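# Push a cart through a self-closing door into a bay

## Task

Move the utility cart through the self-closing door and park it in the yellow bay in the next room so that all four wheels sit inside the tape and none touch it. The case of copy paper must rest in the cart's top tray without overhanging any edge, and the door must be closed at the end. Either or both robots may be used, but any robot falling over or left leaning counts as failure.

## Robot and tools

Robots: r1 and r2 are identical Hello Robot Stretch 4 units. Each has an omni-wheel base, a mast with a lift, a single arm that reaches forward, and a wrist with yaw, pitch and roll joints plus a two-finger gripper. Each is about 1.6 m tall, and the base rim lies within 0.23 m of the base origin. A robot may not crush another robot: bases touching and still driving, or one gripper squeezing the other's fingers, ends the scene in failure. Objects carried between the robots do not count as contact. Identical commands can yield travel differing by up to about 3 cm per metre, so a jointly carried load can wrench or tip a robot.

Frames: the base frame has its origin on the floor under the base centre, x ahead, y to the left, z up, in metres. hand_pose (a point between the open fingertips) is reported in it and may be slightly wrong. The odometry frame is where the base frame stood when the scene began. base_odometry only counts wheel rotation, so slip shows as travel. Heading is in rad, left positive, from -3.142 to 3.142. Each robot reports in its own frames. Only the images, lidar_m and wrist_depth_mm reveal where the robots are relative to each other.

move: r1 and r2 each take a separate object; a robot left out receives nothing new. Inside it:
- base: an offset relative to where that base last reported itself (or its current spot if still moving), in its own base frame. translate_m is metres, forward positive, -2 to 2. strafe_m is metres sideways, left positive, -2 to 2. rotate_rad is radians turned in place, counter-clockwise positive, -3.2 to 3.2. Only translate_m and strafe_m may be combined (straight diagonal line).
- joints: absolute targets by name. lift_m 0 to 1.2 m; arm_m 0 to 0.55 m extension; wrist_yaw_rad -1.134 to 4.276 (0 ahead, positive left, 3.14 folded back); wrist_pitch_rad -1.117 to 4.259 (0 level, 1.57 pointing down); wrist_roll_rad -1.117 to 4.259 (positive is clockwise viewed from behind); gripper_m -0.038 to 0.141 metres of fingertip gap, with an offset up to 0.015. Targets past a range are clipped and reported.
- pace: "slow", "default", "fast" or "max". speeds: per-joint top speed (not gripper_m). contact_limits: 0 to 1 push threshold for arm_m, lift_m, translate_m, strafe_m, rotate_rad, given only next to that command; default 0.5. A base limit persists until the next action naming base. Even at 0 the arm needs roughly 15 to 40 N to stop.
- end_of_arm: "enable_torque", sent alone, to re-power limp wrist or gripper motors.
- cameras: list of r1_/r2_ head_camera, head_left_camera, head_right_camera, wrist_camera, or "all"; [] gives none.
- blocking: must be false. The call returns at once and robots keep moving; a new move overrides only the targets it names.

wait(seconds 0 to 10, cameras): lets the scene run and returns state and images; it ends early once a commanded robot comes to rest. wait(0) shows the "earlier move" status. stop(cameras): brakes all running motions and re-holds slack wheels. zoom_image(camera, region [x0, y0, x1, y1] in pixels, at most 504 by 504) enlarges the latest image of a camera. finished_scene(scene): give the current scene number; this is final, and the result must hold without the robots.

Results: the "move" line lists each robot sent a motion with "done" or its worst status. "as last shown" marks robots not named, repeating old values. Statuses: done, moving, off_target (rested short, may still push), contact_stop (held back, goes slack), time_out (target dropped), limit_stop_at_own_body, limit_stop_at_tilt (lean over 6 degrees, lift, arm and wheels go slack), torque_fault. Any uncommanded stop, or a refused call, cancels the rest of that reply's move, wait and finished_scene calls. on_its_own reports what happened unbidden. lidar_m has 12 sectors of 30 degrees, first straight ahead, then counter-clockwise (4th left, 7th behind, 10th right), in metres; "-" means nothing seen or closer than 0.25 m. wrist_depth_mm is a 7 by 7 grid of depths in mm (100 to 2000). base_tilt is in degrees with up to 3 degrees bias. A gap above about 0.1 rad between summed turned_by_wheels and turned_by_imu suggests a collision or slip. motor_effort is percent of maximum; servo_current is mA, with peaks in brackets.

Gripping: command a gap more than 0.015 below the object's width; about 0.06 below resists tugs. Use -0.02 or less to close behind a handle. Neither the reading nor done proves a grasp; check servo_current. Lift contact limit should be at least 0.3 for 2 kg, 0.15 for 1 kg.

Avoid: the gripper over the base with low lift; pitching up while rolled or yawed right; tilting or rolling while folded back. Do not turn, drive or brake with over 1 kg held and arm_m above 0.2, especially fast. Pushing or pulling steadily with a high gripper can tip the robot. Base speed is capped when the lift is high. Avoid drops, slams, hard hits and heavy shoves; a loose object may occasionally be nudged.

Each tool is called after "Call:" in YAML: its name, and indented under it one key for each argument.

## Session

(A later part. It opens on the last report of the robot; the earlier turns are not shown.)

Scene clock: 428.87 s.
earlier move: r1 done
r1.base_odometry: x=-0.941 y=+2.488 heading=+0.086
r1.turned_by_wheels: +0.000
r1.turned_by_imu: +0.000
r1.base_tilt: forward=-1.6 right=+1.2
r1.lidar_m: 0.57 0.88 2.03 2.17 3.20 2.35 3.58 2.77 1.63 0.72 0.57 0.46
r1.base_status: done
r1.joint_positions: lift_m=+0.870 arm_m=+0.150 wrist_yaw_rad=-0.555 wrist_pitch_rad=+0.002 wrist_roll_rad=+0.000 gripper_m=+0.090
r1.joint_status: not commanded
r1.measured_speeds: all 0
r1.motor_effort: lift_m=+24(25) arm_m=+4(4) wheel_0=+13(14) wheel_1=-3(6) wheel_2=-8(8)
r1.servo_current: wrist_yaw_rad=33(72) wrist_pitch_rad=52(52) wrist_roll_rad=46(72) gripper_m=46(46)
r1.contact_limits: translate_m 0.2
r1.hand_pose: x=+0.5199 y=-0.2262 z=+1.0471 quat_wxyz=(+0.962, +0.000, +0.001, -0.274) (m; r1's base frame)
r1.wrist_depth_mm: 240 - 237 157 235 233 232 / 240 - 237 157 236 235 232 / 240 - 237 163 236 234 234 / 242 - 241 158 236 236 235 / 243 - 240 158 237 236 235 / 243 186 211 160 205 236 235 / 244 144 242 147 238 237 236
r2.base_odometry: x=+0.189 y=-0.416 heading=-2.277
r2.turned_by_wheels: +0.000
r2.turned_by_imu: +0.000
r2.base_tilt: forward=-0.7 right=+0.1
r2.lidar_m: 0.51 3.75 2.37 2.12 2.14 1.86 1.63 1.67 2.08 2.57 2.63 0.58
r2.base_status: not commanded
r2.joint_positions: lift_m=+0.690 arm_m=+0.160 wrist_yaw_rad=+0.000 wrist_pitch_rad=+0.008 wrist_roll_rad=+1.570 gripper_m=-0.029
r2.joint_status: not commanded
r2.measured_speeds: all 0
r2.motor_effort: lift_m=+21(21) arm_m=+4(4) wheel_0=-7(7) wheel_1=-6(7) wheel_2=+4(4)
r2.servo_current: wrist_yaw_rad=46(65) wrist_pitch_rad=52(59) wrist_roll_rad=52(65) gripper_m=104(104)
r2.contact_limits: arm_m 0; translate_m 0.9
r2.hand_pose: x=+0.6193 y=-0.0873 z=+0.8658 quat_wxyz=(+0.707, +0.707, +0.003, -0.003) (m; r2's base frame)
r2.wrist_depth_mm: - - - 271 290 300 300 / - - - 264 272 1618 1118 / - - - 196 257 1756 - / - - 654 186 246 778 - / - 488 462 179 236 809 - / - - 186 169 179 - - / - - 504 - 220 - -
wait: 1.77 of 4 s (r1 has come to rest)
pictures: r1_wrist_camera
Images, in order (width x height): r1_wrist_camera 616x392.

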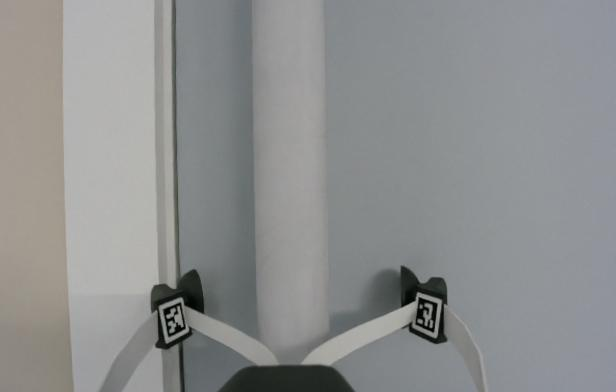

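Call:
move:
  r1: {"joints":{"gripper_m":-0.038}}
  blocking: false
  cameras: []

Call:
wait:
  seconds: 4
  cameras: ["r1_wrist_camera"]

Call:
move:
  r1: {"base":{"translate_m":-0.2302,"strafe_m":0.0713},"joints":{"wrist_yaw_rad":-0.4},"speeds":{"wrist_yaw_rad":0.06},"pace":"slow","contact_limits":{"translate_m":1}}
  blocking: false
  cameras: []

Call:
wait:
  seconds: 5
  cameras: ["r1_wrist_camera","r2_head_camera"]

Scene clock: 435.17 s.
move: r1 moving
r1.base_odometry: x=-0.941 y=+2.488 heading=+0.086
r1.turned_by_wheels: +0.000
r1.turned_by_imu: +0.000
r1.base_tilt: forward=-1.6 right=+1.2
r1.lidar_m: 0.58 0.88 2.02 2.19 3.19 2.36 3.59 2.75 1.57 0.73 0.56 0.45
r1.base_status: not commanded
r1.joint_positions: lift_m=+0.870 arm_m=+0.150 wrist_yaw_rad=-0.555 wrist_pitch_rad=+0.002 wrist_roll_rad=+0.000 gripper_m=+0.073
r1.joint_status: gripper_m moving
r1.measured_speeds: all 0
r1.motor_effort: lift_m=+25(25) arm_m=+4(4) wheel_0=+14(14) wheel_1=-3(3) wheel_2=-8(8)
r1.servo_current: wrist_yaw_rad=59(59) wrist_pitch_rad=46(46) wrist_roll_rad=52(52) gripper_m=150(150)
r1.contact_limits: translate_m 0.2
r1.hand_pose: x=+0.5199 y=-0.2262 z=+1.0471 quat_wxyz=(+0.962, +0.000, +0.001, -0.274) (m; r1's base frame)
r1.wrist_depth_mm: 239 - 237 157 235 234 232 / 240 - 238 158 236 234 233 / 241 - 239 162 237 233 234 / 242 - 238 158 237 235 234 / 243 - 240 158 236 236 235 / 244 - 216 160 208 236 236 / 245 133 242 158 238 237 236
r2: as last shown
r2.base_tilt: forward=-0.6 right=+0.0
r2.lidar_m: 0.50 3.75 2.38 2.11 2.14 1.85 1.68 1.68 2.06 2.59 2.62 0.59
r2.motor_effort: lift_m=+21(21) arm_m=+3(4) wheel_0=-6(7) wheel_1=-6(7) wheel_2=+4(4)
r2.servo_current: wrist_yaw_rad=39(46) wrist_pitch_rad=59(59) wrist_roll_rad=46(52) gripper_m=98(104)
r2.contact_limits: arm_m 0; translate_m 0.9
r2.wrist_depth_mm: - - - 272 290 300 300 / - - - 264 273 1661 1138 / - - - 195 257 1808 - / - - 647 185 246 768 - / - 488 466 179 237 820 - / - - 186 169 179 - - / - - 504 - 220 - -
pictures: none
No camera images: "cameras" was empty.

Scene clock: 436.60 s.
earlier move: r1 done
r1.base_odometry: x=-0.941 y=+2.487 heading=+0.086
r1.turned_by_wheels: +0.000
r1.turned_by_imu: -0.001
r1.base_tilt: forward=-1.6 right=+1.2
r1.lidar_m: 0.57 0.85 2.01 2.19 3.22 2.34 3.58 2.75 1.60 0.72 0.54 0.47
r1.base_status: not commanded
r1.joint_positions: lift_m=+0.870 arm_m=+0.150 wrist_yaw_rad=-0.553 wrist_pitch_rad=+0.002 wrist_roll_rad=+0.000 gripper_m=-0.037
r1.joint_status: all done
r1.measured_speeds: all 0
r1.motor_effort: lift_m=+24(25) arm_m=+4(4) wheel_0=+2(14) wheel_1=-3(3) wheel_2=-3(8)
r1.servo_current: wrist_yaw_rad=52(78) wrist_pitch_rad=33(46) wrist_roll_rad=33(65) gripper_m=65(221)
r1.contact_limits: translate_m 0.2
r1.hand_pose: x=+0.5204 y=-0.2258 z=+1.0471 quat_wxyz=(+0.962, +0.000, +0.001, -0.273) (m; r1's base frame)
r1.wrist_depth_mm: 238 - 236 154 231 229 228 / 239 - 236 154 231 229 228 / 239 - 235 154 232 229 229 / 240 - 237 155 233 231 229 / 241 - 237 155 234 231 229 / 241 - 209 158 233 233 230 / 243 140 238 154 235 231 232
r2.base_odometry: x=+0.189 y=-0.416 heading=-2.277
r2.turned_by_wheels: +0.000
r2.turned_by_imu: +0.000
r2.base_tilt: forward=-0.7 right=+0.0
r2.lidar_m: 0.49 3.73 2.36 2.12 2.15 1.87 1.67 1.69 2.03 2.59 2.64 0.58
r2.base_status: not commanded
r2.joint_positions: lift_m=+0.690 arm_m=+0.160 wrist_yaw_rad=+0.000 wrist_pitch_rad=+0.008 wrist_roll_rad=+1.570 gripper_m=-0.029
r2.joint_status: not commanded
r2.measured_speeds: all 0
r2.motor_effort: lift_m=+21(21) arm_m=+4(4) wheel_0=-7(7) wheel_1=-7(7) wheel_2=+4(4)
r2.servo_current: wrist_yaw_rad=39(59) wrist_pitch_rad=52(59) wrist_roll_rad=46(59) gripper_m=98(104)
r2.contact_limits: arm_m 0; translate_m 0.9
r2.hand_pose: x=+0.6193 y=-0.0873 z=+0.8658 quat_wxyz=(+0.707, +0.707, +0.003, -0.003) (m; r2's base frame)
r2.wrist_depth_mm: - - - 270 289 300 298 / - - - 264 272 1661 1138 / - - - 195 258 1756 - / - - 654 185 247 778 - / - 492 466 179 236 820 - / - - 186 169 178 - - / - - 504 - 220 - -
wait: 1.43 of 4 s (r1 has come to rest)
pictures: r1_wrist_camera
Images, in order (width x height): r1_wrist_camera 616x392.

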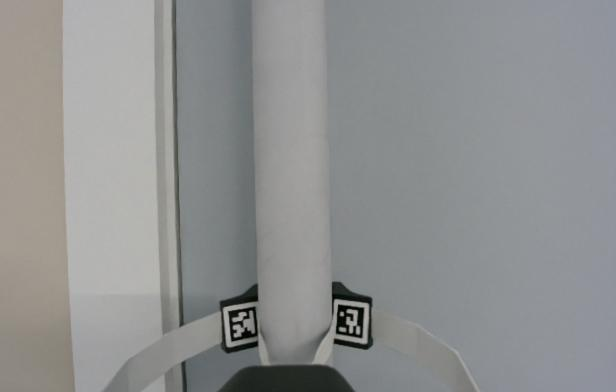

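Scene clock: 437.10 s.
move: r1 moving
r1.base_odometry: x=-0.953 y=+2.490 heading=+0.085
r1.turned_by_wheels: -0.001
r1.turned_by_imu: -0.001
r1.base_tilt: forward=-1.6 right=+1.3
r1.lidar_m: 0.58 0.90 2.03 2.18 3.22 2.33 3.57 2.75 1.64 0.73 0.54 0.49
r1.base_status: translate_m moving; strafe_m moving
r1.joint_positions: lift_m=+0.870 arm_m=+0.150 wrist_yaw_rad=-0.527 wrist_pitch_rad=+0.002 wrist_roll_rad=+0.000 gripper_m=-0.037
r1.joint_status: wrist_yaw_rad moving
r1.measured_speeds: translate_m=-0.047 strafe_m=+0.013 rotate_rad=-0.010 lift_m=+0.000 arm_m=+0.001 wrist_yaw_rad=+0.071 wrist_pitch_rad=+0.000 wrist_roll_rad=+0.000
r1.motor_effort: lift_m=+24(25) arm_m=+3(4) wheel_0=-10(10) wheel_1=-3(6) wheel_2=+4(5)
r1.servo_current: wrist_yaw_rad=52(85) wrist_pitch_rad=39(46) wrist_roll_rad=65(65) gripper_m=72(72)
r1.contact_limits: translate_m 1
r1.hand_pose: x=+0.5263 y=-0.2205 z=+1.0471 quat_wxyz=(+0.966, +0.000, +0.001, -0.260) (m; r1's base frame)
r1.wrist_depth_mm: 250 - 245 161 236 234 230 / 250 - 245 163 237 234 232 / 251 - 245 164 239 235 233 / 253 - 246 162 239 236 233 / 253 - 247 162 240 236 234 / 254 - 208 164 238 237 235 / 254 137 247 162 239 236 235
r2: as last shown
r2.lidar_m: 0.50 3.75 2.38 2.11 2.15 1.87 1.66 1.68 2.07 2.61 2.61 0.61
r2.motor_effort: lift_m=+21(21) arm_m=+4(4) wheel_0=-7(7) wheel_1=-6(7) wheel_2=+4(4)
r2.servo_current: wrist_yaw_rad=46(52) wrist_pitch_rad=52(52) wrist_roll_rad=39(52) gripper_m=111(111)
r2.contact_limits: arm_m 0; translate_m 0.9
r2.wrist_depth_mm: - - - 271 289 298 298 / - - - 265 273 1661 1138 / - - - 195 258 1808 - / - - 654 185 247 788 - / - 492 466 179 237 820 - / - - 186 169 178 - - / - - 504 - 220 - -
pictures: none
No camera images: "cameras" was empty.

Scene clock: 440.23 s.
earlier move: r1 done
r1.base_odometry: x=-1.176 y=+2.539 heading=+0.084
r1.turned_by_wheels: +0.000
r1.turned_by_imu: -0.048
r1.base_tilt: forward=-1.6 right=+1.3
r1.lidar_m: 0.59 1.17 2.09 2.22 3.12 2.12 3.62 2.74 2.60 1.04 0.65 0.50
r1.base_status: done
r1.joint_positions: lift_m=+0.870 arm_m=+0.150 wrist_yaw_rad=-0.401 wrist_pitch_rad=+0.002 wrist_roll_rad=+0.000 gripper_m=-0.037
r1.joint_status: all done
r1.measured_speeds: all 0
r1.motor_effort: lift_m=+25(25) arm_m=-4(5) wheel_0=-18(25) wheel_1=-6(15) wheel_2=+4(10)
r1.servo_current: wrist_yaw_rad=46(85) wrist_pitch_rad=39(52) wrist_roll_rad=46(72) gripper_m=65(72)
r1.contact_limits: translate_m 1
r1.hand_pose: x=+0.5524 y=-0.1931 z=+1.0471 quat_wxyz=(+0.980, +0.000, +0.001, -0.199) (m; r1's base frame)
r1.wrist_depth_mm: - - 238 162 244 247 249 / - - 239 163 245 248 248 / - - 240 163 245 248 251 / - - 240 163 245 249 251 / - - 241 164 246 249 250 / - - 240 165 246 251 253 / - 136 242 163 247 250 253
r2.base_odometry: x=+0.189 y=-0.416 heading=-2.277
r2.turned_by_wheels: +0.000
r2.turned_by_imu: +0.000
r2.base_tilt: forward=-0.6 right=+0.1
r2.lidar_m: 0.50 3.76 2.37 2.11 2.16 1.83 1.67 1.69 2.06 2.59 2.62 0.60
r2.base_status: not commanded
r2.joint_positions: lift_m=+0.690 arm_m=+0.160 wrist_yaw_rad=+0.000 wrist_pitch_rad=+0.008 wrist_roll_rad=+1.570 gripper_m=-0.029
r2.joint_status: not commanded
r2.measured_speeds: all 0
r2.motor_effort: lift_m=+21(21) arm_m=+3(4) wheel_0=-6(7) wheel_1=-6(7) wheel_2=+4(4)
r2.servo_current: wrist_yaw_rad=39(65) wrist_pitch_rad=46(59) wrist_roll_rad=46(59) gripper_m=85(117)
r2.contact_limits: arm_m 0; translate_m 0.9
r2.hand_pose: x=+0.6193 y=-0.0873 z=+0.8658 quat_wxyz=(+0.707, +0.707, +0.003, -0.003) (m; r2's base frame)
r2.wrist_depth_mm: - - - 271 290 300 298 / - - - 265 272 1661 1160 / - - - 195 258 1756 - / - - 654 186 246 778 - / - 488 466 179 236 831 - / - - 186 169 179 - - / - - 504 - 220 - -
wait: 3.13 of 5 s (r1 has come to rest)
pictures: r1_wrist_camera, r2_head_camera
Images, in order (width x height): r1_wrist_camera 616x392, r2_head_camera 420x560.

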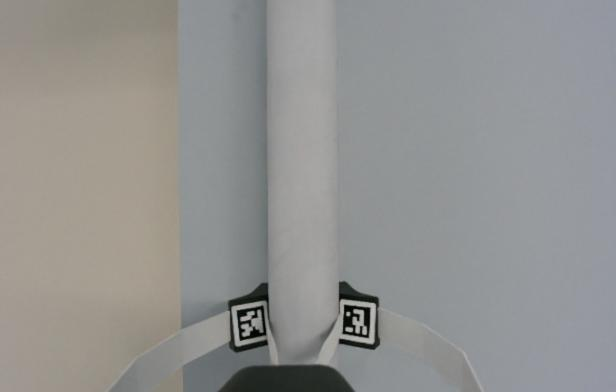

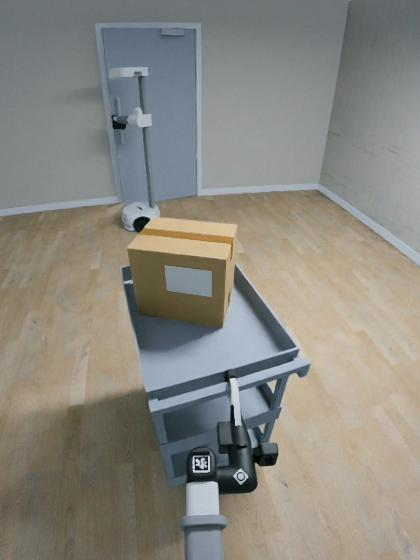

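Call:
move:
  r1: {"base":{"translate_m":-0.2479,"strafe_m":-0.0211},"joints":{"wrist_yaw_rad":-0.2},"speeds":{"wrist_yaw_rad":0.075},"pace":"slow","contact_limits":{"translate_m":1}}
  blocking: false
  cameras: []

Call:
wait:
  seconds: 5
  cameras: ["r1_wrist_camera","r2_head_camera"]

Call:
move:
  r1: {"base":{"translate_m":-0.2369,"strafe_m":-0.082},"joints":{"wrist_yaw_rad":0},"speeds":{"wrist_yaw_rad":0.075},"pace":"slow","contact_limits":{"translate_m":1}}
  blocking: false
  cameras: []

Call:
wait:
  seconds: 5
  cameras: ["r1_wrist_camera","r2_head_camera"]

Scene clock: 445.87 s.
move: r1 moving
r1.base_odometry: x=-1.188 y=+2.537 heading=+0.083
r1.turned_by_wheels: -0.001
r1.turned_by_imu: -0.019
r1.base_tilt: forward=-1.5 right=+1.3
r1.lidar_m: 0.58 1.14 2.07 2.20 3.08 2.10 3.63 2.75 2.64 1.10 0.65 0.51
r1.base_status: translate_m moving; strafe_m moving
r1.joint_positions: lift_m=+0.870 arm_m=+0.150 wrist_yaw_rad=-0.368 wrist_pitch_rad=+0.002 wrist_roll_rad=+0.000 gripper_m=-0.037
r1.joint_status: wrist_yaw_rad moving
r1.measured_speeds: translate_m=-0.048 strafe_m=-0.005 rotate_rad=+0.003 lift_m=+0.000 arm_m=+0.000 wrist_yaw_rad=+0.082 wrist_pitch_rad=+0.000 wrist_roll_rad=+0.000
r1.motor_effort: lift_m=+24(25) arm_m=-5(5) wheel_0=-18(23) wheel_1=-8(8) wheel_2=+9(9)
r1.servo_current: wrist_yaw_rad=52(78) wrist_pitch_rad=39(46) wrist_roll_rad=59(59) gripper_m=65(72)
r1.contact_limits: translate_m 1
r1.hand_pose: x=+0.5586 y=-0.1853 z=+1.0471 quat_wxyz=(+0.983, +0.000, +0.001, -0.183) (m; r1's base frame)
r1.wrist_depth_mm: - - 239 162 243 246 247 / - - 240 162 244 246 248 / - - 242 163 244 246 249 / - - 241 163 246 248 249 / - - 242 165 246 247 250 / - - 241 165 246 249 250 / - 136 243 163 247 248 251
r2: as last shown
r2.base_tilt: forward=-0.7 right=+0.1
r2.lidar_m: 0.51 3.74 2.40 2.11 2.17 1.87 1.65 1.68 2.06 2.60 2.63 0.61
r2.motor_effort: lift_m=+21(21) arm_m=+4(4) wheel_0=-6(7) wheel_1=-6(7) wheel_2=+4(4)
r2.servo_current: wrist_yaw_rad=46(59) wrist_pitch_rad=46(52) wrist_roll_rad=52(59) gripper_m=91(104)
r2.contact_limits: arm_m 0; translate_m 0.9
r2.wrist_depth_mm: - - - 271 290 298 298 / - - - 265 272 1661 1160 / - - - 195 258 1708 - / - - 640 185 246 778 - / - 492 466 179 236 831 - / - - 186 169 179 - - / - - 504 - 220 - -
pictures: none
No camera images: "cameras" was empty.

Scene clock: 449.13 s.
earlier move: r1 done
r1.base_odometry: x=-1.421 y=+2.497 heading=+0.085
r1.turned_by_wheels: +0.002
r1.turned_by_imu: -0.014
r1.base_tilt: forward=-1.6 right=+1.3
r1.lidar_m: 0.53 1.43 2.20 2.32 3.22 1.91 3.56 2.62 2.52 1.38 0.78 0.60
r1.base_status: done
r1.joint_positions: lift_m=+0.870 arm_m=+0.150 wrist_yaw_rad=-0.193 wrist_pitch_rad=+0.002 wrist_roll_rad=+0.000 gripper_m=-0.037
r1.joint_status: all done
r1.measured_speeds: all 0
r1.motor_effort: lift_m=+25(25) arm_m=-5(5) wheel_0=-3(23) wheel_1=-4(12) wheel_2=+14(16)
r1.servo_current: wrist_yaw_rad=52(85) wrist_pitch_rad=39(52) wrist_roll_rad=46(65) gripper_m=72(78)
r1.contact_limits: translate_m 1
r1.hand_pose: x=+0.5873 y=-0.1410 z=+1.0471 quat_wxyz=(+0.995, +0.000, +0.001, -0.096) (m; r1's base frame)
r1.wrist_depth_mm: - - 239 164 246 251 254 / - - 238 164 247 251 254 / - - 239 170 247 252 255 / - - 241 164 248 252 254 / - - 240 164 249 252 257 / - - 184 164 248 254 257 / - 138 240 163 248 254 257
r2.base_odometry: x=+0.189 y=-0.416 heading=-2.277
r2.turned_by_wheels: +0.000
r2.turned_by_imu: +0.000
r2.base_tilt: forward=-0.7 right=+0.0
r2.lidar_m: 0.52 3.75 2.38 2.11 2.15 1.84 1.66 1.69 2.05 2.58 2.60 0.60
r2.base_status: not commanded
r2.joint_positions: lift_m=+0.690 arm_m=+0.160 wrist_yaw_rad=+0.000 wrist_pitch_rad=+0.008 wrist_roll_rad=+1.570 gripper_m=-0.029
r2.joint_status: not commanded
r2.measured_speeds: all 0
r2.motor_effort: lift_m=+21(21) arm_m=+3(4) wheel_0=-6(7) wheel_1=-6(7) wheel_2=+4(5)
r2.servo_current: wrist_yaw_rad=39(59) wrist_pitch_rad=46(59) wrist_roll_rad=46(65) gripper_m=98(111)
r2.contact_limits: arm_m 0; translate_m 0.9
r2.hand_pose: x=+0.6193 y=-0.0873 z=+0.8658 quat_wxyz=(+0.707, +0.707, +0.003, -0.003) (m; r2's base frame)
r2.wrist_depth_mm: - - - 272 290 300 300 / - - - 264 273 1618 1138 / - - - 196 258 1756 - / - - 647 186 247 778 - / - 488 466 179 236 820 - / - - 186 168 179 - - / - - 500 - 220 - -
wait: 3.27 of 5 s (r1 has come to rest)
pictures: r1_wrist_camera, r2_head_camera
Images, in order (width x height): r1_wrist_camera 616x392, r2_head_camera 420x560.

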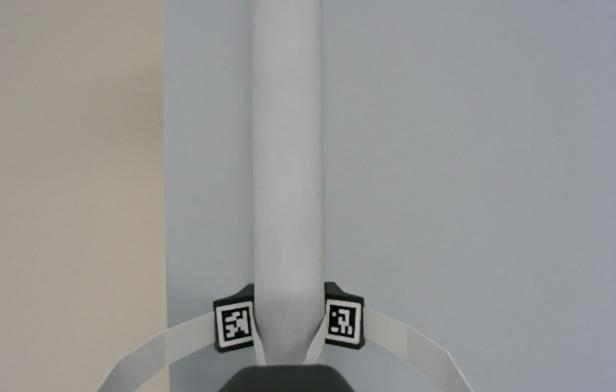

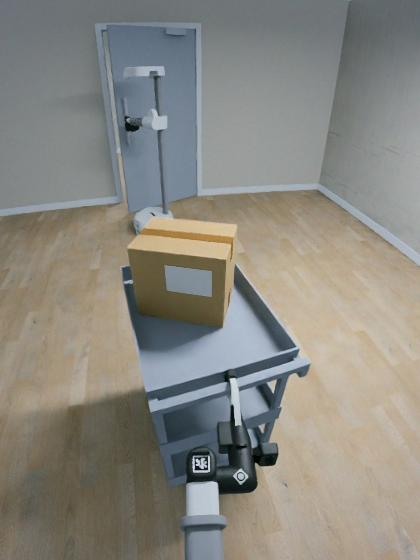

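Scene clock: 449.63 s.
move: r1 moving
r1.base_odometry: x=-1.433 y=+2.491 heading=+0.085
r1.turned_by_wheels: +0.000
r1.turned_by_imu: +0.000
r1.base_tilt: forward=-1.5 right=+1.3
r1.lidar_m: 0.51 1.42 2.22 2.32 3.20 1.91 3.56 2.58 2.50 1.40 0.80 0.59
r1.base_status: translate_m moving; strafe_m moving
r1.joint_positions: lift_m=+0.870 arm_m=+0.150 wrist_yaw_rad=-0.162 wrist_pitch_rad=+0.002 wrist_roll_rad=+0.000 gripper_m=-0.037
r1.joint_status: wrist_yaw_rad moving
r1.measured_speeds: translate_m=-0.048 strafe_m=-0.017 rotate_rad=+0.001 lift_m=+0.000 arm_m=+0.000 wrist_yaw_rad=+0.073 wrist_pitch_rad=+0.000 wrist_roll_rad=+0.000
r1.motor_effort: lift_m=+24(25) arm_m=-5(5) wheel_0=-9(9) wheel_1=-6(9) wheel_2=+16(18)
r1.servo_current: wrist_yaw_rad=72(78) wrist_pitch_rad=39(46) wrist_roll_rad=39(59) gripper_m=65(65)
r1.contact_limits: translate_m 1
r1.hand_pose: x=+0.5916 y=-0.1327 z=+1.0471 quat_wxyz=(+0.997, +0.000, +0.001, -0.081) (m; r1's base frame)
r1.wrist_depth_mm: - - 239 163 245 250 251 / - - 240 163 245 248 252 / - - 240 168 247 249 252 / - - 240 164 248 251 253 / - - 242 165 247 250 254 / - - 185 165 248 252 254 / - 135 241 163 247 252 255
r2: as last shown
r2.base_tilt: forward=-0.6 right=+0.1
r2.lidar_m: 0.49 3.76 2.38 2.13 2.15 1.88 1.66 1.68 2.08 2.59 2.62 0.57
r2.motor_effort: lift_m=+21(21) arm_m=+4(4) wheel_0=-6(7) wheel_1=-7(7) wheel_2=+4(4)
r2.servo_current: wrist_yaw_rad=39(52) wrist_pitch_rad=52(52) wrist_roll_rad=52(52) gripper_m=98(111)
r2.contact_limits: arm_m 0; translate_m 0.9
r2.wrist_depth_mm: - - - 272 290 298 298 / - - - 263 272 1618 1138 / - - - 196 258 1756 - / - - 654 186 246 778 - / - 488 466 179 236 820 - / - - 186 169 179 - - / - - 500 - 220 - -
pictures: none
No camera images: "cameras" was empty.

Scene clock: 452.87 s.
earlier move: r1 done
r1.base_odometry: x=-1.649 y=+2.395 heading=+0.087
r1.turned_by_wheels: +0.002
r1.turned_by_imu: +0.005
r1.base_tilt: forward=-1.5 right=+1.2
r1.lidar_m: 0.53 1.66 2.40 2.52 3.51 1.74 3.27 2.42 2.32 1.59 1.01 0.65
r1.base_status: done
r1.joint_positions: lift_m=+0.870 arm_m=+0.150 wrist_yaw_rad=+0.014 wrist_pitch_rad=+0.002 wrist_roll_rad=+0.000 gripper_m=-0.037
r1.joint_status: all done
r1.measured_speeds: all 0
r1.motor_effort: lift_m=+25(25) arm_m=-5(5) wheel_0=+9(9) wheel_1=+0(9) wheel_2=+19(21)
r1.servo_current: wrist_yaw_rad=72(104) wrist_pitch_rad=39(52) wrist_roll_rad=46(72) gripper_m=59(72)
r1.contact_limits: translate_m 1
r1.hand_pose: x=+0.6106 y=-0.0835 z=+1.0471 quat_wxyz=(+1.000, +0.000, +0.001, +0.007) (m; r1's base frame)
r1.wrist_depth_mm: - - 236 168 246 251 253 / - 236 238 244 247 252 254 / - 237 237 245 247 251 256 / 1921 237 239 177 248 252 255 / 1808 238 240 172 248 253 257 / 1983 - 183 171 248 254 256 / - 146 241 165 158 256 258
r2.base_odometry: x=+0.189 y=-0.416 heading=-2.277
r2.turned_by_wheels: +0.000
r2.turned_by_imu: +0.000
r2.base_tilt: forward=-0.6 right=+0.1
r2.lidar_m: 0.51 3.71 2.37 2.13 2.15 1.88 1.66 1.69 2.08 2.60 2.66 0.61
r2.base_status: not commanded
r2.joint_positions: lift_m=+0.690 arm_m=+0.160 wrist_yaw_rad=+0.000 wrist_pitch_rad=+0.008 wrist_roll_rad=+1.570 gripper_m=-0.029
r2.joint_status: not commanded
r2.measured_speeds: all 0
r2.motor_effort: lift_m=+21(21) arm_m=+4(4) wheel_0=-7(7) wheel_1=-6(7) wheel_2=+4(4)
r2.servo_current: wrist_yaw_rad=52(52) wrist_pitch_rad=52(59) wrist_roll_rad=39(59) gripper_m=98(111)
r2.contact_limits: arm_m 0; translate_m 0.9
r2.hand_pose: x=+0.6193 y=-0.0873 z=+0.8658 quat_wxyz=(+0.707, +0.707, +0.003, -0.003) (m; r2's base frame)
r2.wrist_depth_mm: - - - 270 289 300 298 / - - - 264 272 1618 1160 / - - - 195 257 1756 - / - - 647 185 246 788 - / - 488 466 179 236 831 - / - - 186 168 178 - - / - - 504 - 220 - -
wait: 3.23 of 5 s (r1 has come to rest)
pictures: r1_wrist_camera, r2_head_camera
Images, in order (width x height): r1_wrist_camera 616x392, r2_head_camera 420x560.

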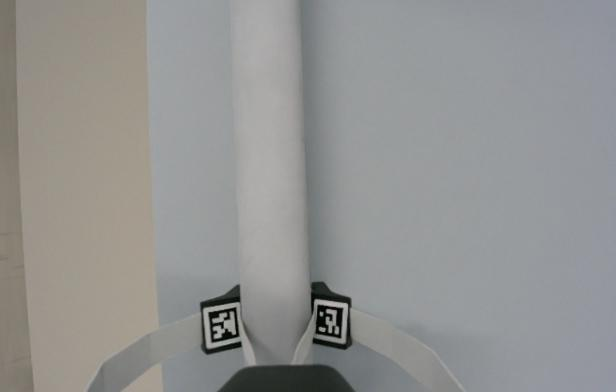

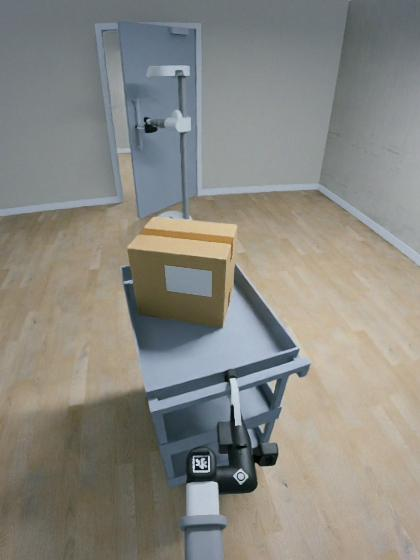

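Call:
move:
  r1: {"base":{"translate_m":-0.2478,"strafe_m":-0.1405},"joints":{"wrist_yaw_rad":0.25},"speeds":{"wrist_yaw_rad":0.085},"pace":"slow","contact_limits":{"translate_m":1}}
  blocking: false
  cameras: []

Call:
wait:
  seconds: 6
  cameras: ["r1_wrist_camera","r2_head_camera"]

Call:
move:
  r1: {"base":{"translate_m":-0.1992,"strafe_m":-0.2074},"joints":{"wrist_yaw_rad":0.5},"speeds":{"wrist_yaw_rad":0.085},"pace":"slow","contact_limits":{"translate_m":1}}
  blocking: false
  cameras: []

Call:
wait:
  seconds: 6
  cameras: ["r1_wrist_camera","r2_head_camera"]

Scene clock: 466.87 s.
move: r1 moving
r1.base_odometry: x=-1.661 y=+2.387 heading=+0.089
r1.turned_by_wheels: +0.002
r1.turned_by_imu: +0.002
r1.base_tilt: forward=-1.5 right=+1.3
r1.lidar_m: 0.55 1.68 2.41 2.54 3.48 1.73 3.28 2.40 2.33 1.58 1.01 0.66
r1.base_status: translate_m moving; strafe_m moving
r1.joint_positions: lift_m=+0.870 arm_m=+0.150 wrist_yaw_rad=+0.048 wrist_pitch_rad=+0.002 wrist_roll_rad=+0.000 gripper_m=-0.037
r1.joint_status: wrist_yaw_rad moving
r1.measured_speeds: translate_m=-0.048 strafe_m=-0.028 rotate_rad=+0.002 lift_m=+0.000 arm_m=+0.000 wrist_yaw_rad=+0.081 wrist_pitch_rad=+0.000 wrist_roll_rad=+0.000
r1.motor_effort: lift_m=+24(25) arm_m=-5(5) wheel_0=+8(10) wheel_1=-7(7) wheel_2=+21(22)
r1.servo_current: wrist_yaw_rad=59(91) wrist_pitch_rad=46(46) wrist_roll_rad=52(59) gripper_m=72(72)
r1.contact_limits: translate_m 1
r1.hand_pose: x=+0.6133 y=-0.0734 z=+1.0471 quat_wxyz=(+1.000, +0.000, +0.001, +0.024) (m; r1's base frame)
r1.wrist_depth_mm: - - 238 243 245 248 251 / 1921 237 238 174 246 249 250 / 1983 239 240 172 245 250 252 / 1983 - 239 164 248 250 252 / 1921 - 240 168 248 250 252 / 1921 - 182 167 248 252 254 / - 142 242 164 168 251 255
r2: as last shown
r2.base_tilt: forward=-0.7 right=+0.1
r2.lidar_m: 0.48 3.74 2.39 2.11 2.14 1.84 1.66 1.68 2.07 2.58 2.65 0.59
r2.motor_effort: lift_m=+21(21) arm_m=+4(4) wheel_0=-6(7) wheel_1=-6(7) wheel_2=+4(4)
r2.servo_current: wrist_yaw_rad=39(59) wrist_pitch_rad=52(52) wrist_roll_rad=33(65) gripper_m=98(98)
r2.contact_limits: arm_m 0; translate_m 0.9
r2.wrist_depth_mm: - - - 270 290 300 298 / - - - 265 272 1618 1160 / - - - 196 258 1756 - / - - 647 185 247 778 - / - 484 466 178 236 831 - / - - 186 168 179 - - / - - 504 - 220 - -
pictures: none
No camera images: "cameras" was empty.

Scene clock: 470.37 s.
earlier move: r1 done
r1.base_odometry: x=-1.883 y=+2.233 heading=+0.089
r1.turned_by_wheels: +0.000
r1.turned_by_imu: +0.006
r1.base_tilt: forward=-1.5 right=+1.3
r1.lidar_m: 0.52 1.87 2.64 2.78 1.67 1.62 2.90 2.13 2.08 1.76 1.33 0.72
r1.base_status: done
r1.joint_positions: lift_m=+0.870 arm_m=+0.150 wrist_yaw_rad=+0.260 wrist_pitch_rad=+0.002 wrist_roll_rad=+0.000 gripper_m=-0.037
r1.joint_status: all done
r1.measured_speeds: all 0
r1.motor_effort: lift_m=+25(25) arm_m=-5(5) wheel_0=+8(12) wheel_1=-1(7) wheel_2=+15(22)
r1.servo_current: wrist_yaw_rad=72(98) wrist_pitch_rad=26(52) wrist_roll_rad=59(65) gripper_m=59(72)
r1.contact_limits: translate_m 1
r1.hand_pose: x=+0.6222 y=-0.0104 z=+1.0471 quat_wxyz=(+0.992, +0.000, +0.001, +0.130) (m; r1's base frame)
r1.wrist_depth_mm: - - 236 165 247 253 256 / - - 238 165 249 255 257 / - - 237 173 249 254 259 / - - 238 164 249 253 258 / - - 239 168 250 253 258 / - - 181 168 249 255 260 / - 157 239 164 168 257 260
r2.base_odometry: x=+0.189 y=-0.416 heading=-2.277
r2.turned_by_wheels: +0.000
r2.turned_by_imu: +0.000
r2.base_tilt: forward=-0.6 right=+0.1
r2.lidar_m: 0.50 3.74 2.39 2.11 2.16 1.86 1.67 1.69 2.09 2.58 2.63 0.62
r2.base_status: not commanded
r2.joint_positions: lift_m=+0.690 arm_m=+0.160 wrist_yaw_rad=+0.000 wrist_pitch_rad=+0.008 wrist_roll_rad=+1.570 gripper_m=-0.029
r2.joint_status: not commanded
r2.measured_speeds: all 0
r2.motor_effort: lift_m=+21(21) arm_m=+4(4) wheel_0=-6(7) wheel_1=-6(7) wheel_2=+4(4)
r2.servo_current: wrist_yaw_rad=52(59) wrist_pitch_rad=52(59) wrist_roll_rad=39(65) gripper_m=104(111)
r2.contact_limits: arm_m 0; translate_m 0.9
r2.hand_pose: x=+0.6193 y=-0.0873 z=+0.8658 quat_wxyz=(+0.707, +0.707, +0.003, -0.003) (m; r2's base frame)
r2.wrist_depth_mm: - - - 271 290 300 298 / - - - 264 272 1661 1182 / - - - 196 257 1756 - / - - 640 185 246 788 - / - 488 462 179 236 831 - / - - 186 169 178 - - / - - 508 - 220 - -
wait: 3.50 of 6 s (r1 has come to rest)
pictures: r1_wrist_camera, r2_head_camera
Images, in order (width x height): r1_wrist_camera 616x392, r2_head_camera 420x560.

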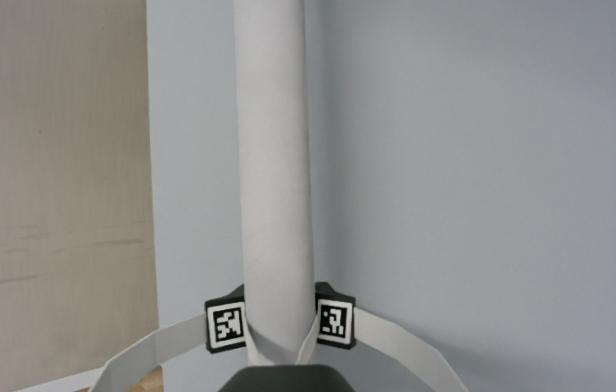

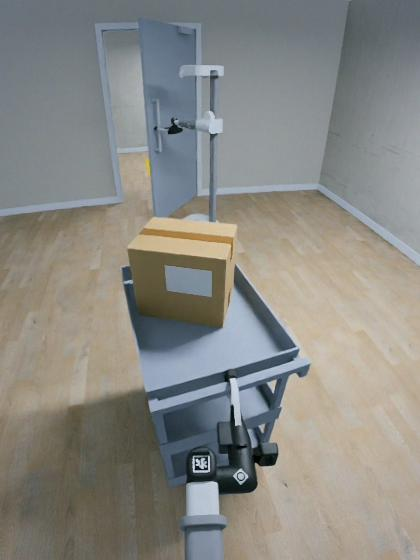

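Scene clock: 470.87 s.
move: r1 moving
r1.base_odometry: x=-1.891 y=+2.223 heading=+0.091
r1.turned_by_wheels: +0.002
r1.turned_by_imu: +0.002
r1.base_tilt: forward=-1.5 right=+1.3
r1.lidar_m: 0.55 1.85 2.65 2.78 1.67 1.62 2.88 2.14 2.06 1.77 1.30 0.74
r1.base_status: translate_m moving; strafe_m moving
r1.joint_positions: lift_m=+0.870 arm_m=+0.150 wrist_yaw_rad=+0.294 wrist_pitch_rad=+0.002 wrist_roll_rad=+0.000 gripper_m=-0.037
r1.joint_status: wrist_yaw_rad moving
r1.measured_speeds: translate_m=-0.035 strafe_m=-0.036 rotate_rad=-0.002 lift_m=+0.000 arm_m=+0.000 wrist_yaw_rad=+0.085 wrist_pitch_rad=+0.000 wrist_roll_rad=+0.000
r1.motor_effort: lift_m=+24(25) arm_m=-5(5) wheel_0=+12(14) wheel_1=-6(6) wheel_2=+17(19)
r1.servo_current: wrist_yaw_rad=26(72) wrist_pitch_rad=46(52) wrist_roll_rad=52(59) gripper_m=65(65)
r1.contact_limits: translate_m 1
r1.hand_pose: x=+0.6224 y=+0.0000 z=+1.0471 quat_wxyz=(+0.989, +0.000, +0.001, +0.147) (m; r1's base frame)
r1.wrist_depth_mm: - - 238 163 246 249 253 / - - 238 163 247 251 252 / - - 239 167 248 252 255 / - - 240 163 247 251 255 / - - 240 166 247 254 255 / - - 183 166 248 253 255 / - 154 240 163 248 253 256
r2: as last shown
r2.base_tilt: forward=-0.7 right=+0.1
r2.lidar_m: 0.50 3.69 2.39 2.12 2.17 1.86 1.66 1.68 2.07 2.59 2.63 0.60
r2.motor_effort: lift_m=+21(21) arm_m=+4(4) wheel_0=-6(7) wheel_1=-7(7) wheel_2=+4(4)
r2.servo_current: wrist_yaw_rad=59(59) wrist_pitch_rad=52(52) wrist_roll_rad=46(52) gripper_m=98(104)
r2.contact_limits: arm_m 0; translate_m 0.9
r2.wrist_depth_mm: - - - 271 290 298 297 / - - - 264 273 1618 1138 / - - - 195 258 1756 - / - - 640 185 246 788 - / - 488 466 179 237 842 - / - - 186 169 179 - - / - - 504 - 220 - -
pictures: none
No camera images: "cameras" was empty.

Scene clock: 474.50 s.
earlier move: r1 done
r1.base_odometry: x=-2.063 y=+2.009 heading=+0.092
r1.turned_by_wheels: +0.001
r1.turned_by_imu: +0.006
r1.base_tilt: forward=-1.6 right=+1.2
r1.lidar_m: 0.51 0.58 2.93 3.07 1.63 1.90 2.50 1.87 1.80 1.82 1.34 0.88
r1.base_status: done
r1.joint_positions: lift_m=+0.870 arm_m=+0.150 wrist_yaw_rad=+0.513 wrist_pitch_rad=+0.002 wrist_roll_rad=+0.000 gripper_m=-0.037
r1.joint_status: all done
r1.measured_speeds: all 0
r1.motor_effort: lift_m=+24(25) arm_m=-5(5) wheel_0=+20(22) wheel_1=+3(9) wheel_2=+15(19)
r1.servo_current: wrist_yaw_rad=78(98) wrist_pitch_rad=52(52) wrist_roll_rad=52(65) gripper_m=65(72)
r1.contact_limits: translate_m 1
r1.hand_pose: x=+0.6152 y=+0.0653 z=+1.0471 quat_wxyz=(+0.967, +0.000, +0.001, +0.254) (m; r1's base frame)
r1.wrist_depth_mm: - - 236 244 247 251 255 / - - 237 243 247 251 256 / - - 236 244 248 253 256 / - - 237 167 249 253 254 / - - 239 244 248 253 258 / - - 181 167 250 254 258 / - 154 239 171 148 256 258
r2.base_odometry: x=+0.189 y=-0.416 heading=-2.277
r2.turned_by_wheels: +0.000
r2.turned_by_imu: +0.001
r2.base_tilt: forward=-0.6 right=+0.1
r2.lidar_m: 0.52 3.72 2.39 2.12 2.14 1.88 1.64 1.68 2.08 2.59 2.64 0.60
r2.base_status: not commanded
r2.joint_positions: lift_m=+0.690 arm_m=+0.160 wrist_yaw_rad=+0.000 wrist_pitch_rad=+0.008 wrist_roll_rad=+1.570 gripper_m=-0.029
r2.joint_status: not commanded
r2.measured_speeds: all 0
r2.motor_effort: lift_m=+21(21) arm_m=+4(4) wheel_0=-6(7) wheel_1=-7(7) wheel_2=+4(4)
r2.servo_current: wrist_yaw_rad=52(59) wrist_pitch_rad=46(59) wrist_roll_rad=59(59) gripper_m=98(111)
r2.contact_limits: arm_m 0; translate_m 0.9
r2.hand_pose: x=+0.6193 y=-0.0873 z=+0.8658 quat_wxyz=(+0.707, +0.707, +0.003, -0.003) (m; r2's base frame)
r2.wrist_depth_mm: - - - 270 290 297 298 / - - - 265 273 1618 1160 / - - - 195 257 1808 - / - - 654 185 246 778 - / - 488 462 178 236 820 - / - - 186 169 179 - - / - - 504 - 219 - -
wait: 3.63 of 6 s (r1 has come to rest)
pictures: r1_wrist_camera, r2_head_camera
Images, in order (width x height): r1_wrist_camera 616x392, r2_head_camera 420x560.

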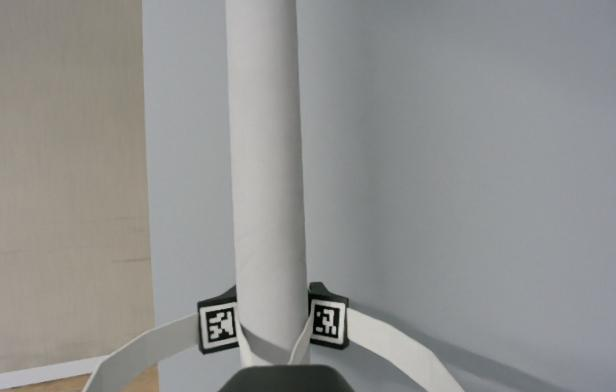

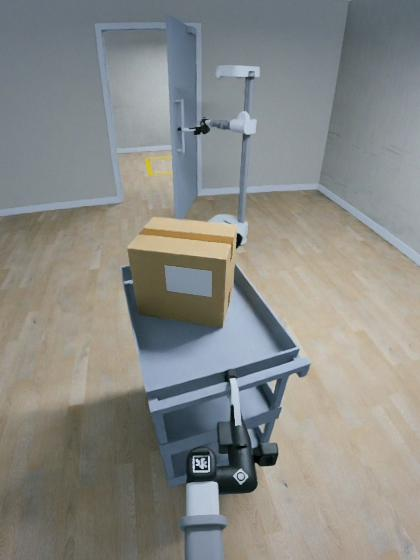

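Call:
move:
  r1: {"base":{"translate_m":-0.1397,"strafe_m":-0.2442},"joints":{"wrist_yaw_rad":0.7},"speeds":{"wrist_yaw_rad":0.07},"pace":"slow","contact_limits":{"translate_m":1}}
  blocking: false
  cameras: []

Call:
wait:
  seconds: 6
  cameras: ["r1_wrist_camera"]

Call:
move:
  r1: {"base":{"translate_m":-0.055,"strafe_m":-0.18},"joints":{"wrist_yaw_rad":0.9},"speeds":{"wrist_yaw_rad":0.1},"pace":"slow","contact_limits":{"translate_m":0.8}}
  blocking: false
  cameras: []

Call:
wait:
  seconds: 6
  cameras: ["r1_wrist_camera","r1_head_camera","r2_head_camera","r2_head_left_camera"]

Scene clock: 483.30 s.
move: r1 moving
r1.base_odometry: x=-2.068 y=+1.998 heading=+0.094
r1.turned_by_wheels: +0.003
r1.turned_by_imu: +0.002
r1.base_tilt: forward=-1.5 right=+1.2
r1.lidar_m: 0.53 0.58 2.91 3.12 1.62 1.97 2.49 1.85 1.79 1.83 1.35 0.88
r1.base_status: translate_m moving; strafe_m moving
r1.joint_positions: lift_m=+0.870 arm_m=+0.150 wrist_yaw_rad=+0.541 wrist_pitch_rad=+0.002 wrist_roll_rad=+0.000 gripper_m=-0.037
r1.joint_status: wrist_yaw_rad moving
r1.measured_speeds: translate_m=-0.024 strafe_m=-0.043 rotate_rad=+0.003 lift_m=+0.000 arm_m=+0.000 wrist_yaw_rad=+0.074 wrist_pitch_rad=+0.000 wrist_roll_rad=+0.000
r1.motor_effort: lift_m=+24(25) arm_m=-5(5) wheel_0=+19(21) wheel_1=-3(5) wheel_2=+14(18)
r1.servo_current: wrist_yaw_rad=98(98) wrist_pitch_rad=46(46) wrist_roll_rad=46(59) gripper_m=72(72)
r1.contact_limits: translate_m 1
r1.hand_pose: x=+0.6132 y=+0.0736 z=+1.0471 quat_wxyz=(+0.964, +0.000, +0.001, +0.267) (m; r1's base frame)
r1.wrist_depth_mm: - - 238 241 246 250 253 / - - 239 243 246 250 252 / - - 239 243 247 251 253 / - - 239 164 247 250 253 / - - 240 170 248 252 254 / - - 182 169 248 252 255 / - 158 240 164 159 253 255
r2: as last shown
r2.turned_by_imu: +0.000
r2.base_tilt: forward=-0.7 right=+0.0
r2.lidar_m: 0.50 3.73 2.38 2.12 2.16 1.88 1.67 1.69 2.09 2.59 2.64 0.60
r2.motor_effort: lift_m=+21(21) arm_m=+4(4) wheel_0=-6(6) wheel_1=-6(7) wheel_2=+4(4)
r2.servo_current: wrist_yaw_rad=52(65) wrist_pitch_rad=52(52) wrist_roll_rad=52(52) gripper_m=104(104)
r2.contact_limits: arm_m 0; translate_m 0.9
r2.wrist_depth_mm: - - - 270 289 297 298 / - - - 262 273 1618 1160 / - - - 195 257 1756 - / - - 654 185 246 778 - / - 488 466 179 236 820 - / - - 186 169 179 - - / - - 508 - 220 - -
pictures: none
No camera images: "cameras" was empty.

Scene clock: 486.90 s.
earlier move: r1 done
r1.base_odometry: x=-2.179 y=+1.753 heading=+0.095
r1.turned_by_wheels: +0.001
r1.turned_by_imu: +0.017
r1.base_tilt: forward=-1.6 right=+1.2
r1.lidar_m: 0.51 0.53 3.20 3.42 1.73 4.45 2.09 1.57 1.53 1.61 1.34 1.19
r1.base_status: done
r1.joint_positions: lift_m=+0.870 arm_m=+0.150 wrist_yaw_rad=+0.717 wrist_pitch_rad=+0.002 wrist_roll_rad=+0.000 gripper_m=-0.037
r1.joint_status: all done
r1.measured_speeds: all 0
r1.motor_effort: lift_m=+24(25) arm_m=+1(5) wheel_0=+25(28) wheel_1=+5(8) wheel_2=+11(19)
r1.servo_current: wrist_yaw_rad=98(124) wrist_pitch_rad=46(52) wrist_roll_rad=33(72) gripper_m=65(72)
r1.contact_limits: translate_m 1
r1.hand_pose: x=+0.5957 y=+0.1237 z=+1.0471 quat_wxyz=(+0.936, +0.000, +0.001, +0.351) (m; r1's base frame)
r1.wrist_depth_mm: - - 157 240 245 252 257 / - 233 159 242 248 253 258 / - 233 159 243 247 252 258 / - 234 159 242 248 254 259 / - 235 160 242 249 255 258 / - 235 173 176 249 254 258 / - 153 171 170 144 254 260
r2.base_odometry: x=+0.189 y=-0.416 heading=-2.277
r2.turned_by_wheels: +0.000
r2.turned_by_imu: +0.001
r2.base_tilt: forward=-0.7 right=+0.1
r2.lidar_m: 0.48 3.74 2.40 2.12 2.15 1.88 1.66 1.65 2.05 2.59 2.63 0.60
r2.base_status: not commanded
r2.joint_positions: lift_m=+0.690 arm_m=+0.160 wrist_yaw_rad=+0.000 wrist_pitch_rad=+0.008 wrist_roll_rad=+1.570 gripper_m=-0.029
r2.joint_status: not commanded
r2.measured_speeds: all 0
r2.motor_effort: lift_m=+21(21) arm_m=+4(4) wheel_0=-7(7) wheel_1=-7(7) wheel_2=+4(4)
r2.servo_current: wrist_yaw_rad=39(65) wrist_pitch_rad=46(59) wrist_roll_rad=52(59) gripper_m=91(111)
r2.contact_limits: arm_m 0; translate_m 0.9
r2.hand_pose: x=+0.6193 y=-0.0873 z=+0.8658 quat_wxyz=(+0.707, +0.707, +0.003, -0.003) (m; r2's base frame)
r2.wrist_depth_mm: - - - 270 290 300 298 / - - - 264 272 1618 1160 / - - - 195 257 1756 - / - - 647 185 247 788 - / - 492 466 179 236 820 - / - - 185 169 178 - - / - - 504 - 220 - -
wait: 3.60 of 6 s (r1 has come to rest)
pictures: r1_wrist_camera
Images, in order (width x height): r1_wrist_camera 616x392.

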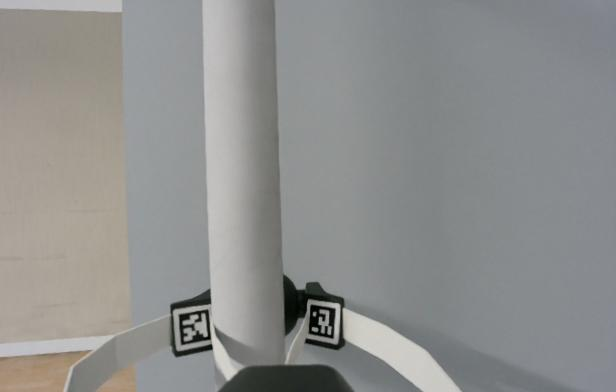

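Scene clock: 487.40 s.
move: r1 moving
r1.base_odometry: x=-2.181 y=+1.740 heading=+0.098
r1.turned_by_wheels: +0.003
r1.turned_by_imu: +0.004
r1.base_tilt: forward=-1.5 right=+1.2
r1.lidar_m: 0.53 0.54 3.20 3.40 1.74 4.48 2.07 1.54 1.51 1.61 1.35 1.20
r1.base_status: translate_m moving; strafe_m moving
r1.joint_positions: lift_m=+0.870 arm_m=+0.150 wrist_yaw_rad=+0.759 wrist_pitch_rad=+0.002 wrist_roll_rad=+0.000 gripper_m=-0.037
r1.joint_status: wrist_yaw_rad moving
r1.measured_speeds: translate_m=-0.014 strafe_m=-0.047 rotate_rad=-0.001 lift_m=+0.000 arm_m=+0.000 wrist_yaw_rad=+0.096 wrist_pitch_rad=+0.000 wrist_roll_rad=+0.000
r1.motor_effort: lift_m=+24(25) arm_m=+1(2) wheel_0=+27(28) wheel_1=+1(5) wheel_2=+13(14)
r1.servo_current: wrist_yaw_rad=65(111) wrist_pitch_rad=46(52) wrist_roll_rad=39(59) gripper_m=65(72)
r1.contact_limits: translate_m 0.8
r1.hand_pose: x=+0.5903 y=+0.1350 z=+1.0471 quat_wxyz=(+0.929, +0.000, +0.001, +0.370) (m; r1's base frame)
r1.wrist_depth_mm: - - 158 241 246 247 252 / - - 164 242 246 249 252 / - - 236 243 246 249 253 / - - 167 243 247 250 253 / - - 237 243 247 252 253 / - - 177 176 247 252 255 / - 160 237 178 153 251 255
r2: as last shown
r2.turned_by_imu: +0.000
r2.base_tilt: forward=-0.6 right=+0.1
r2.lidar_m: 0.50 3.74 2.38 2.10 2.13 1.88 1.67 1.67 2.06 2.58 2.61 0.60
r2.motor_effort: lift_m=+21(21) arm_m=+4(4) wheel_0=-6(7) wheel_1=-7(7) wheel_2=+4(4)
r2.servo_current: wrist_yaw_rad=46(52) wrist_pitch_rad=52(59) wrist_roll_rad=46(52) gripper_m=104(104)
r2.contact_limits: arm_m 0; translate_m 0.9
r2.wrist_depth_mm: - - - 271 290 298 298 / - - - 265 272 1661 1160 / - - - 196 258 1756 - / - - 647 185 247 778 - / - 484 462 179 236 831 - / - - 186 169 179 - - / - - 508 - 221 - -
pictures: none
No camera images: "cameras" was empty.

Scene clock: 490.03 s.
earlier move: r1 done
r1.base_odometry: x=-2.216 y=+1.569 heading=+0.098
r1.turned_by_wheels: +0.000
r1.turned_by_imu: +0.004
r1.base_tilt: forward=-1.6 right=+1.2
r1.lidar_m: 0.63 0.50 3.38 3.58 1.86 4.37 1.77 1.38 1.33 1.42 1.29 1.22
r1.base_status: done
r1.joint_positions: lift_m=+0.870 arm_m=+0.150 wrist_yaw_rad=+0.917 wrist_pitch_rad=+0.002 wrist_roll_rad=+0.000 gripper_m=-0.037
r1.joint_status: all done
r1.measured_speeds: all 0
r1.motor_effort: lift_m=+25(25) arm_m=+4(4) wheel_0=+25(29) wheel_1=+6(8) wheel_2=+9(14)
r1.servo_current: wrist_yaw_rad=98(130) wrist_pitch_rad=46(52) wrist_roll_rad=20(65) gripper_m=65(72)
r1.contact_limits: translate_m 0.8
r1.hand_pose: x=+0.5656 y=+0.1759 z=+1.0471 quat_wxyz=(+0.897, +0.000, +0.001, +0.443) (m; r1's base frame)
r1.wrist_depth_mm: - - 157 239 242 246 249 / - 236 160 240 243 247 249 / - 236 160 241 243 246 249 / - 236 160 241 244 247 249 / - - 160 241 244 248 251 / - - 161 182 245 248 252 / - 160 171 172 144 249 251
r2.base_odometry: x=+0.189 y=-0.416 heading=-2.277
r2.turned_by_wheels: +0.000
r2.turned_by_imu: +0.000
r2.base_tilt: forward=-0.6 right=+0.1
r2.lidar_m: 0.49 3.72 2.38 2.12 2.14 1.90 1.66 1.69 2.07 2.59 2.62 0.61
r2.base_status: not commanded
r2.joint_positions: lift_m=+0.690 arm_m=+0.160 wrist_yaw_rad=+0.000 wrist_pitch_rad=+0.008 wrist_roll_rad=+1.570 gripper_m=-0.029
r2.joint_status: not commanded
r2.measured_speeds: all 0
r2.motor_effort: lift_m=+21(21) arm_m=+4(4) wheel_0=-6(7) wheel_1=-7(7) wheel_2=+4(4)
r2.servo_current: wrist_yaw_rad=52(52) wrist_pitch_rad=46(59) wrist_roll_rad=52(59) gripper_m=104(104)
r2.contact_limits: arm_m 0; translate_m 0.9
r2.hand_pose: x=+0.6193 y=-0.0873 z=+0.8658 quat_wxyz=(+0.707, +0.707, +0.003, -0.003) (m; r2's base frame)
r2.wrist_depth_mm: - - - 271 289 298 300 / - - - 264 272 1618 1138 / - - - 195 256 1808 - / - - 654 186 246 788 - / - 488 462 179 236 820 - / - - 186 169 178 - - / - - 508 - 220 - -
wait: 2.63 of 6 s (r1 has come to rest)
pictures: r1_head_camera, r1_wrist_camera, r2_head_camera, r2_head_left_camera
Images, in order (width x height): r1_head_camera 420x560, r1_wrist_camera 616x392, r2_head_camera 420x560, r2_head_left_camera 420x672.

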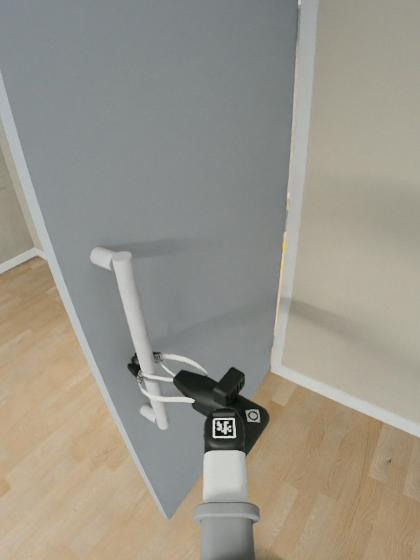

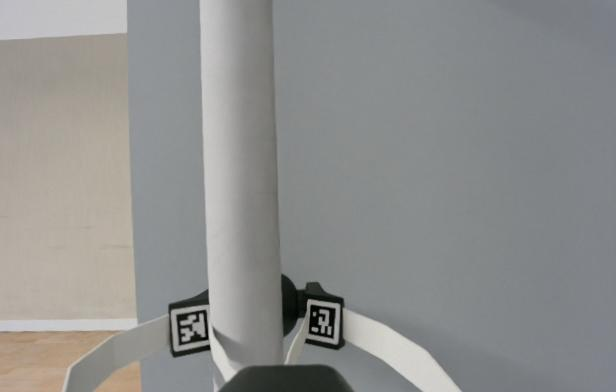

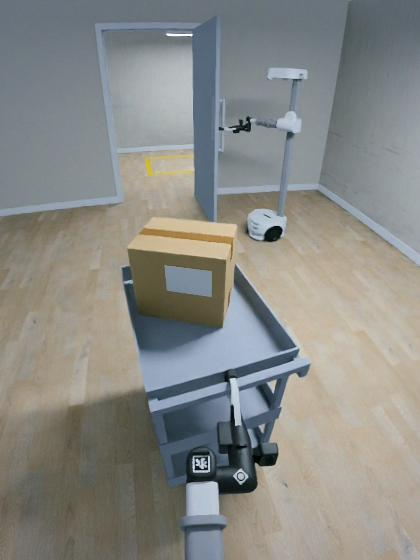

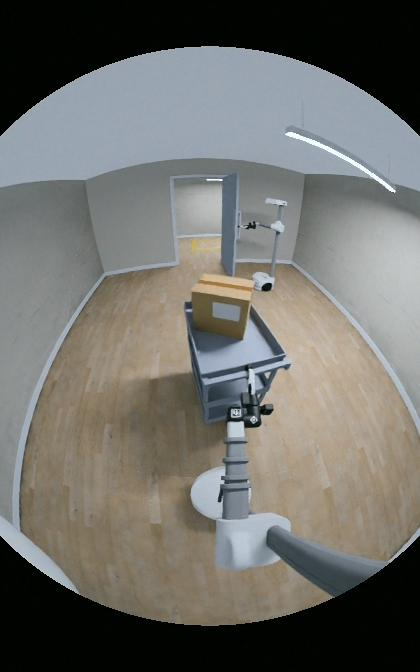

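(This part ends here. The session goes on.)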